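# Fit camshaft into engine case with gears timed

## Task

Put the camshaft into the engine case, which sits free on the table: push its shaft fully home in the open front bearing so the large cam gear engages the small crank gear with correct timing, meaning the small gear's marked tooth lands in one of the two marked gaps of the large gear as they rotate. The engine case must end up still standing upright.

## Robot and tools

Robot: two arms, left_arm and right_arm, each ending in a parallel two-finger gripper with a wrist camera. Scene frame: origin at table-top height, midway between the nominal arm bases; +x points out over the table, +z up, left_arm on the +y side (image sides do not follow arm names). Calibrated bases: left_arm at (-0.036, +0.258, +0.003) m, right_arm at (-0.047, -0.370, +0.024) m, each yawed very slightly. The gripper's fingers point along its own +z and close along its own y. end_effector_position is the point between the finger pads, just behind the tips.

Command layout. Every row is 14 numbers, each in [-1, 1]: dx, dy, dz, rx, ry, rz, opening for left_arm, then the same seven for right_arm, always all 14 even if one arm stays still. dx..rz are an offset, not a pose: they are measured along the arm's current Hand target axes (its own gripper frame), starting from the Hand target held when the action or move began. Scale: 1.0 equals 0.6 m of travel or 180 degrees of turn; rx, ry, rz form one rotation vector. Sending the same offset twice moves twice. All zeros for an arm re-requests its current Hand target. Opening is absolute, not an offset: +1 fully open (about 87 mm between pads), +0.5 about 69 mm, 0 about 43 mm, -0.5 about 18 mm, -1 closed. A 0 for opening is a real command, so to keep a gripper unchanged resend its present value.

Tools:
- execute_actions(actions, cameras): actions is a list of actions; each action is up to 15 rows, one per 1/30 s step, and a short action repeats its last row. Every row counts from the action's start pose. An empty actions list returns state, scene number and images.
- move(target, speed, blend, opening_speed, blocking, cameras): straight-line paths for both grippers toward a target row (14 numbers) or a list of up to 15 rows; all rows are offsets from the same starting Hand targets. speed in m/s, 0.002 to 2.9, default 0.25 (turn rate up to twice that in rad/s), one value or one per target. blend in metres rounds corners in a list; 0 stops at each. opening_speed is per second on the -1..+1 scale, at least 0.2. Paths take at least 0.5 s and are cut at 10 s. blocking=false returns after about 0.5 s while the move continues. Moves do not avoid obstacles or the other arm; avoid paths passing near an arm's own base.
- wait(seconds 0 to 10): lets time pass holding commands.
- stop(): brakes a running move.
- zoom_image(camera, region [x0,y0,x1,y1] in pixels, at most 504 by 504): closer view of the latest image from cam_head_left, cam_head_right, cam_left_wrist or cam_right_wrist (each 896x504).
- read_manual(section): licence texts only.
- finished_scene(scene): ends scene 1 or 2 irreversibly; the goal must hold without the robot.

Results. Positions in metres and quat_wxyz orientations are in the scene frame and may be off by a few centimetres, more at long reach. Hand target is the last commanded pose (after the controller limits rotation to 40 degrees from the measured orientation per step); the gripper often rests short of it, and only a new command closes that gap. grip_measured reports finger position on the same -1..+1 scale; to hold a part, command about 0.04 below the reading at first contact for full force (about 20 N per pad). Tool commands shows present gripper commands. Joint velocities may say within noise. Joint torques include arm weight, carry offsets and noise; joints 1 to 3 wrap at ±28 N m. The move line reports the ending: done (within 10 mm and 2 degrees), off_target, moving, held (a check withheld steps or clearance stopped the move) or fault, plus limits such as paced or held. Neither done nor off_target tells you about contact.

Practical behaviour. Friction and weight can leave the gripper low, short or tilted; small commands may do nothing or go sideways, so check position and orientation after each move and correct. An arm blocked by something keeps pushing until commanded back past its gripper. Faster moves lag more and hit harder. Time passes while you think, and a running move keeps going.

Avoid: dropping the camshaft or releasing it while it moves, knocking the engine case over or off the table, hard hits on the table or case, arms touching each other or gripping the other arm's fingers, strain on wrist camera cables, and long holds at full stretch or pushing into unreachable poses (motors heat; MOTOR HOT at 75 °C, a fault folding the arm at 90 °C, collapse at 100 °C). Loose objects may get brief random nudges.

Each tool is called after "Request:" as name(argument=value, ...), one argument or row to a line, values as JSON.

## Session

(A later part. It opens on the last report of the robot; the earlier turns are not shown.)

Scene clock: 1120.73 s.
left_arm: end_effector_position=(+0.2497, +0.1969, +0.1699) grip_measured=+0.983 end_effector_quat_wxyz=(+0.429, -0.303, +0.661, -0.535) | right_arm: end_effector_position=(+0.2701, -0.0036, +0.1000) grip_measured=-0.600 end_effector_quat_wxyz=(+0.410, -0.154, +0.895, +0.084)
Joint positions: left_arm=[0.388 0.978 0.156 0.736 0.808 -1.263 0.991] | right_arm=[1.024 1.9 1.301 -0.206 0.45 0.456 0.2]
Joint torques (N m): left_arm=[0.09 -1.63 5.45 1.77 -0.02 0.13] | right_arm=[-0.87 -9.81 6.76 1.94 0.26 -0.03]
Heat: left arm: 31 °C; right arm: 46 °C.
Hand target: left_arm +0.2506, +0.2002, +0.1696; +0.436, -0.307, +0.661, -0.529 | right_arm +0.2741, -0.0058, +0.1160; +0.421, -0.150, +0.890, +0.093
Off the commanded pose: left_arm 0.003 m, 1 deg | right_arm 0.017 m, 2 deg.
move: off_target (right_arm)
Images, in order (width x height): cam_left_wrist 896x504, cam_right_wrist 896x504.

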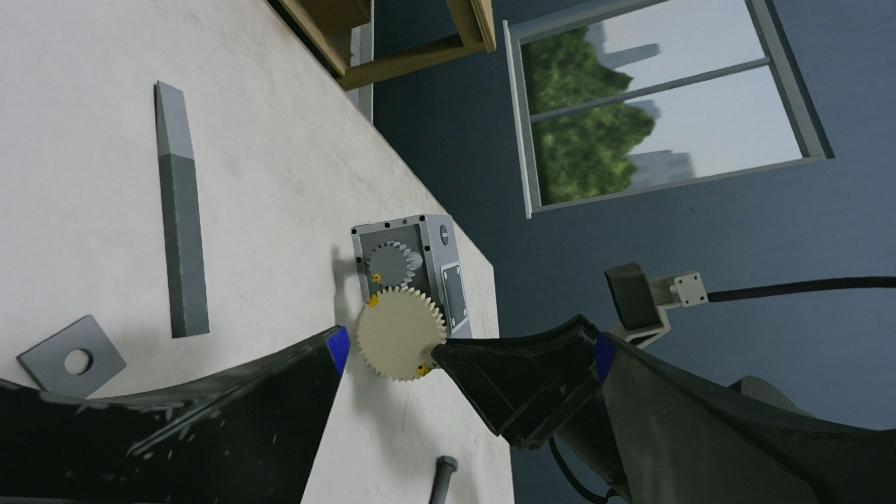

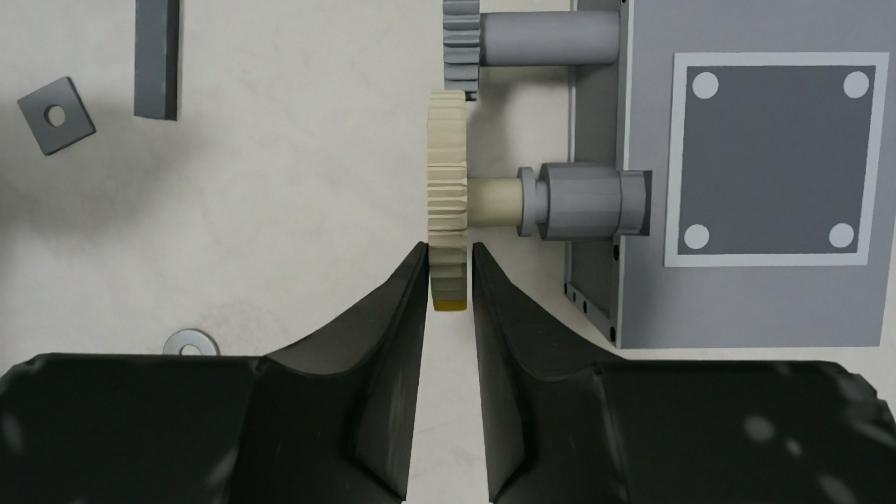

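Request:
move(
  target=[0,0,0,0,0,0,1,-0.003,-0.012,0,0,0,0,-0.6],
  cameras=["cam_left_wrist","cam_right_wrist"],
  speed=0.05,
)

Request:
zoom_image(
  camera="cam_left_wrist",
  region=[345, 205, 485, 385],
)

Request:
zoom_image(
  camera="cam_right_wrist",
  region=[400, 40, 680, 280],
)

Scene clock: 1143.40 s.
left_arm: end_effector_position=(+0.2497, +0.1969, +0.1699) grip_measured=+0.983 end_effector_quat_wxyz=(+0.429, -0.303, +0.661, -0.535) | right_arm: end_effector_position=(+0.2751, -0.0073, +0.1057) grip_measured=-0.600 end_effector_quat_wxyz=(+0.412, -0.153, +0.894, +0.088)
Joint positions: left_arm=[0.388 0.978 0.156 0.736 0.808 -1.263 0.991] | right_arm=[1.007 1.887 1.301 -0.206 0.437 0.444 0.2]
Joint torques (N m): left_arm=[0.12 -1.63 5.44 1.77 -0.02 0.12] | right_arm=[-1.01 -9.83 5.5 2 0.26 -0.02]
Heat: left arm: 31 °C; right arm: 45 °C.
Hand target: left_arm +0.2506, +0.2002, +0.1696; +0.436, -0.307, +0.661, -0.529 | right_arm +0.2778, -0.0122, +0.1171; +0.422, -0.149, +0.890, +0.093
Off the commanded pose: left_arm 0.003 m, 1 deg | right_arm 0.013 m, 1 deg.
move: off_target (right_arm)
Images, in order (width x height): cam_left_wrist 896x504, cam_right_wrist 896x504.

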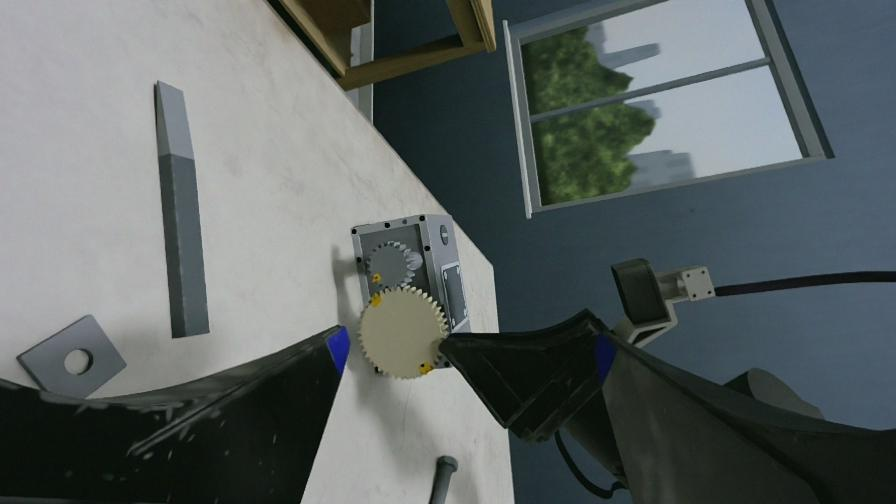

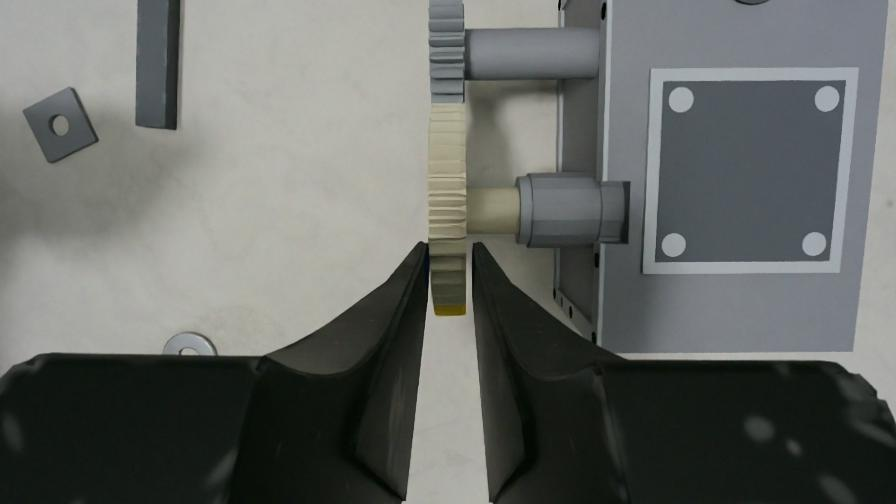

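Scaled by 2.800 from the camera's 896x504 image, which has a finer 1280x720 frame.

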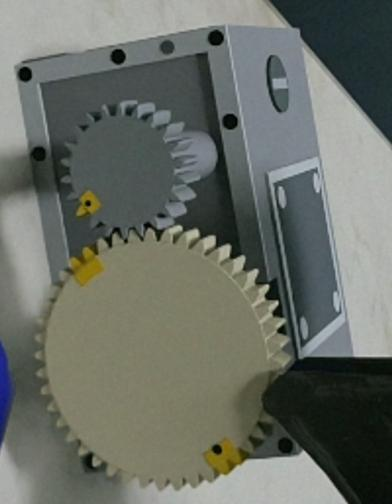

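Scaled by 1.800 from the camera's 896x504 image, which has a finer 1280x720 frame.

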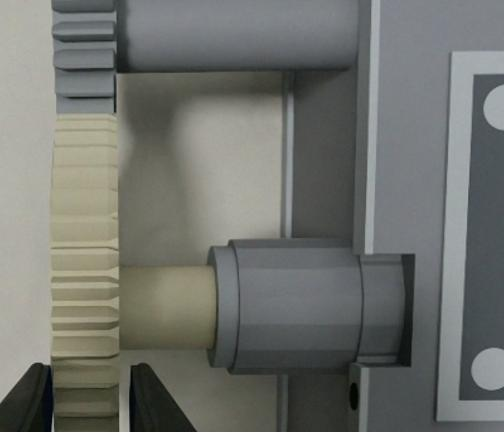

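Request:
zoom_image(
  camera="cam_left_wrist",
  region=[355, 235, 425, 315],
)

Scaled by 6.300 from the camera's 896x504 image, which has a finer 1280x720 frame.

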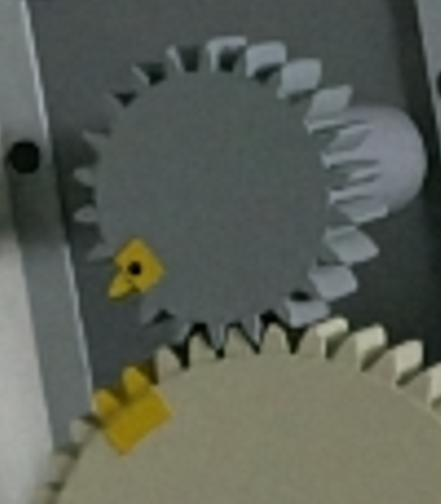

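Request:
zoom_image(
  camera="cam_left_wrist",
  region=[368, 272, 412, 308],
)

Scaled by 11.455 from the camera's 896x504 image, which has a finer 1280x720 frame.

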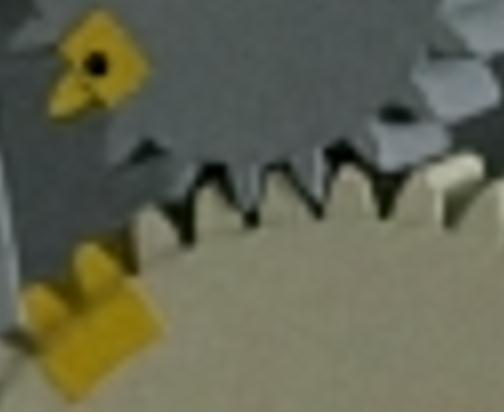

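Request:
move(
  target=[
    [0,0,0,0,0,0,1,0,0.006,0,0,0,0,-0.6],
    [0,0,0,0,0,0,1,0,0.006,0,0,0,0,-0.25],
  ],
  cameras=["cam_right_wrist"],
  speed=0.05,
  opening_speed=0.4,
)

Scene clock: 1163.67 s.
left_arm: end_effector_position=(+0.2497, +0.1969, +0.1699) grip_measured=+0.983 end_effector_quat_wxyz=(+0.429, -0.303, +0.661, -0.535) | right_arm: end_effector_position=(+0.2748, -0.0077, +0.1054) grip_measured=-0.250 end_effector_quat_wxyz=(+0.412, -0.154, +0.894, +0.087)
Joint positions: left_arm=[0.388 0.978 0.156 0.736 0.808 -1.263 0.991] | right_arm=[1.007 1.887 1.301 -0.208 0.437 0.443 0.375]
Joint torques (N m): left_arm=[0.1 -1.61 5.42 1.76 -0.02 0.13] | right_arm=[-0.42 -9.25 6.41 1.97 0.3 0.02]
Heat: left arm: 31 °C; right arm: 49 °C.
Hand target: left_arm +0.2506, +0.2002, +0.1696; +0.436, -0.307, +0.661, -0.529 | right_arm +0.2766, -0.0089, +0.1173; +0.422, -0.149, +0.890, +0.093
Off the commanded pose: left_arm 0.003 m, 1 deg | right_arm 0.012 m, 2 deg.
move: off_target (right_arm); target 2's new opening was sent with right_arm's hand 0.012 m and 1 deg from that target
Images, in order (width x height): cam_right_wrist 896x504.

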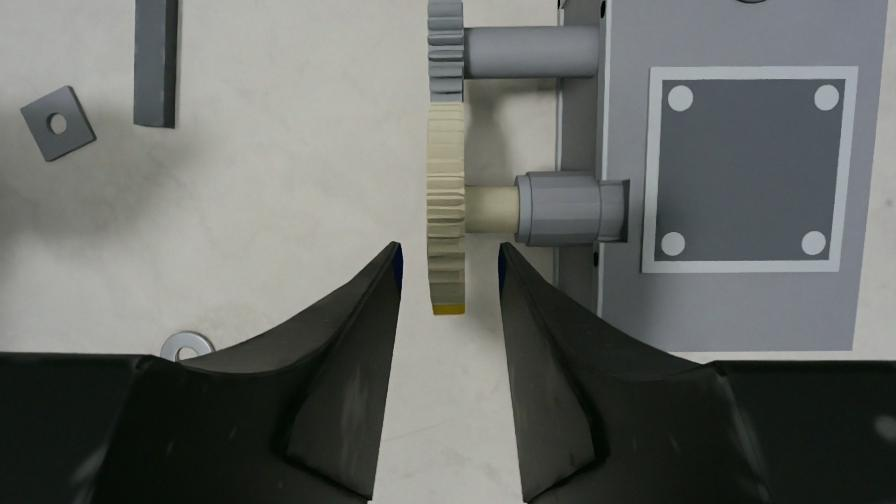

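Request:
move(
  target=[0,0,0,0,0,0,1,0,0,-0.06,0,0,0,-0.25],
  cameras=["cam_right_wrist"],
  speed=0.06,
)

Request:
move(
  target=[0,0,0,0,0,0,1,0,0,-0.10,0,0,0,-0.25],
  cameras=["all"],
  speed=0.1,
)

Request:
zoom_image(
  camera="cam_left_wrist",
  region=[345, 205, 485, 385],
)

Request:
zoom_image(
  camera="cam_left_wrist",
  region=[368, 272, 412, 308],
)

Scene clock: 1170.67 s.
left_arm: end_effector_position=(+0.2497, +0.1969, +0.1699) grip_measured=+0.983 end_effector_quat_wxyz=(+0.429, -0.303, +0.661, -0.535) | right_arm: end_effector_position=(+0.2536, -0.0185, +0.1310) grip_measured=-0.250 end_effector_quat_wxyz=(+0.413, -0.158, +0.893, +0.086)
Joint positions: left_arm=[0.388 0.978 0.156 0.736 0.808 -1.263 0.991] | right_arm=[1.038 1.782 1.273 -0.291 0.458 0.458 0.375]
Joint torques (N m): left_arm=[0.08 -1.63 5.45 1.77 -0.02 0.12] | right_arm=[0.42 -8.72 5.67 1.93 0.39 0.19]
Heat: left arm: 31 °C; right arm: 49 °C.
Hand target: left_arm +0.2506, +0.2002, +0.1696; +0.436, -0.307, +0.661, -0.529 | right_arm +0.2506, -0.0194, +0.1397; +0.421, -0.150, +0.890, +0.093
Off the commanded pose: left_arm 0.003 m, 1 deg | right_arm 0.009 m, 2 deg.
move: done
Images, in order (width x height): cam_right_wrist 896x504.

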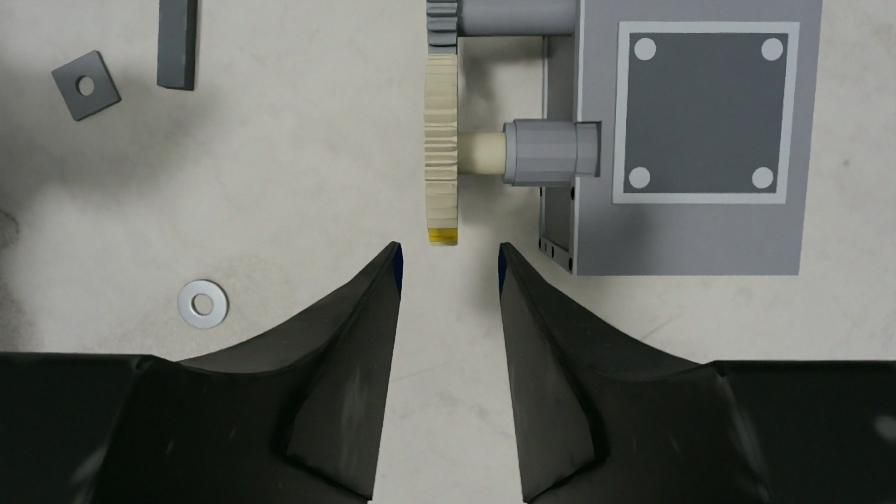

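Scene clock: 1172.00 s.
left_arm: end_effector_position=(+0.2497, +0.1969, +0.1699) grip_measured=+0.983 end_effector_quat_wxyz=(+0.429, -0.303, +0.661, -0.535) | right_arm: end_effector_position=(+0.2101, -0.0357, +0.1719) grip_measured=-0.250 end_effector_quat_wxyz=(+0.415, -0.157, +0.892, +0.088)
Joint positions: left_arm=[0.388 0.978 0.156 0.736 0.808 -1.263 0.991] | right_arm=[1.121 1.616 1.253 -0.463 0.516 0.526 0.375]
Joint torques (N m): left_arm=[0.09 -1.61 5.44 1.76 -0.01 0.12] | right_arm=[0.46 -7.17 6.15 1.92 0.41 0.2]
Heat: left arm: 31 °C; right arm: 49 °C.
Hand target: left_arm +0.2506, +0.2002, +0.1696; +0.436, -0.307, +0.661, -0.529 | right_arm +0.2072, -0.0369, +0.1774; +0.421, -0.149, +0.890, +0.093
Off the commanded pose: left_arm 0.003 m, 1 deg | right_arm 0.006 m, 1 deg.
move: done

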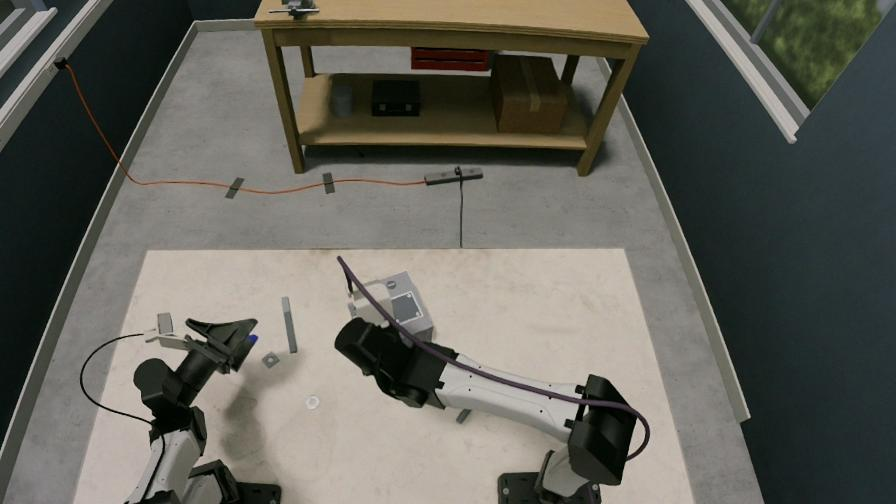

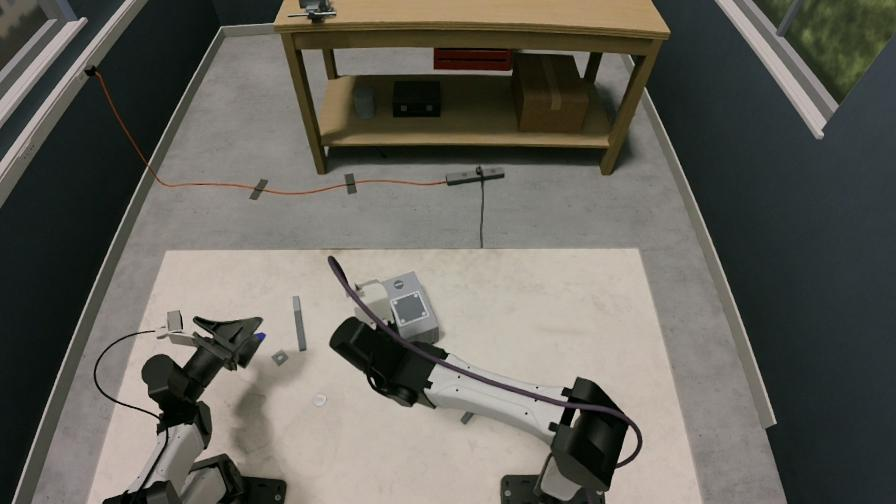

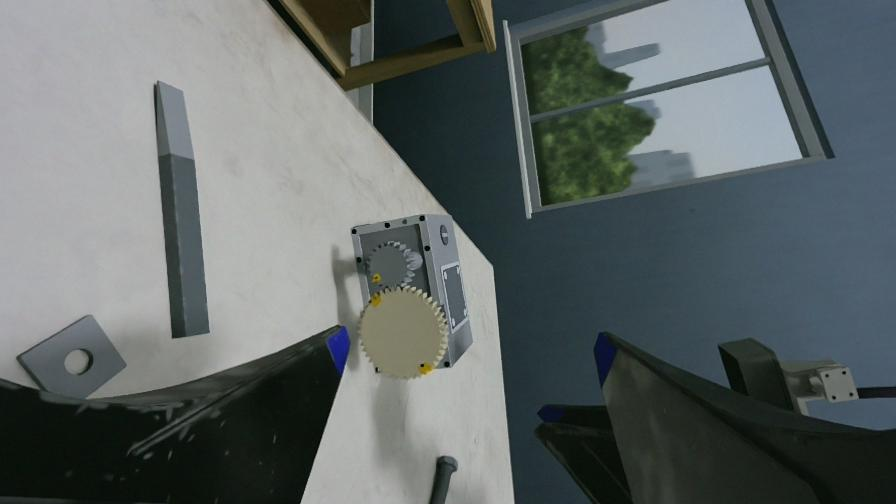

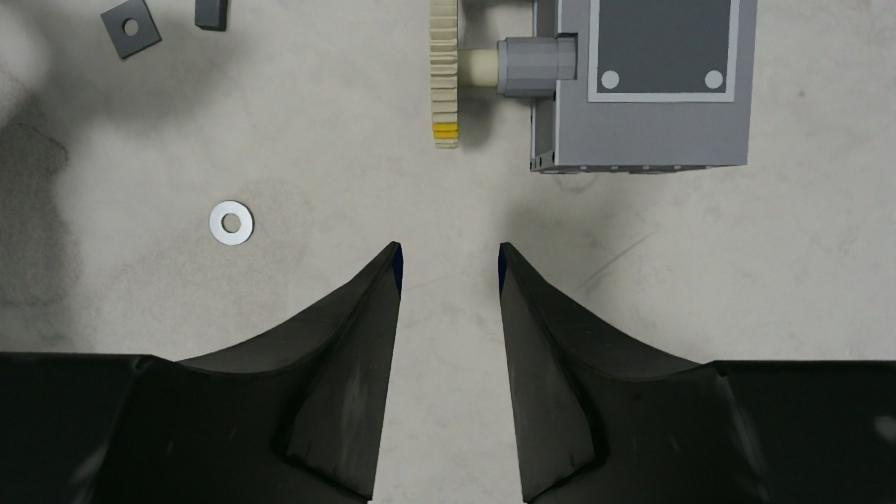

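Scaled by 2.800 from the camera's 896x504 image, which has a finer 1280x720 frame.

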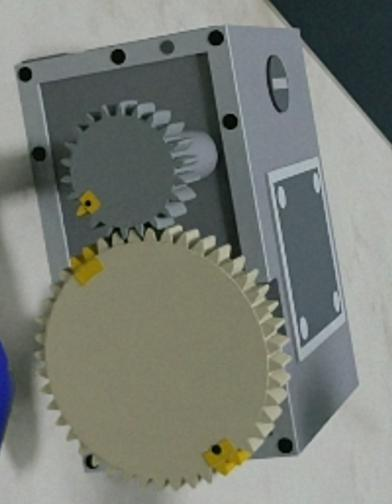

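Scaled by 11.455 from the camera's 896x504 image, which has a finer 1280x720 frame.

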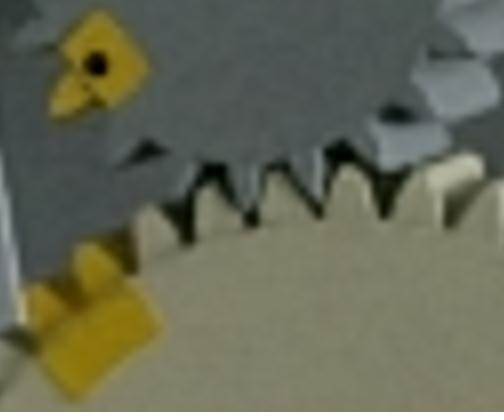

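Request:
finished_scene(
  scene=1,
)

The scene is finished: the task was done.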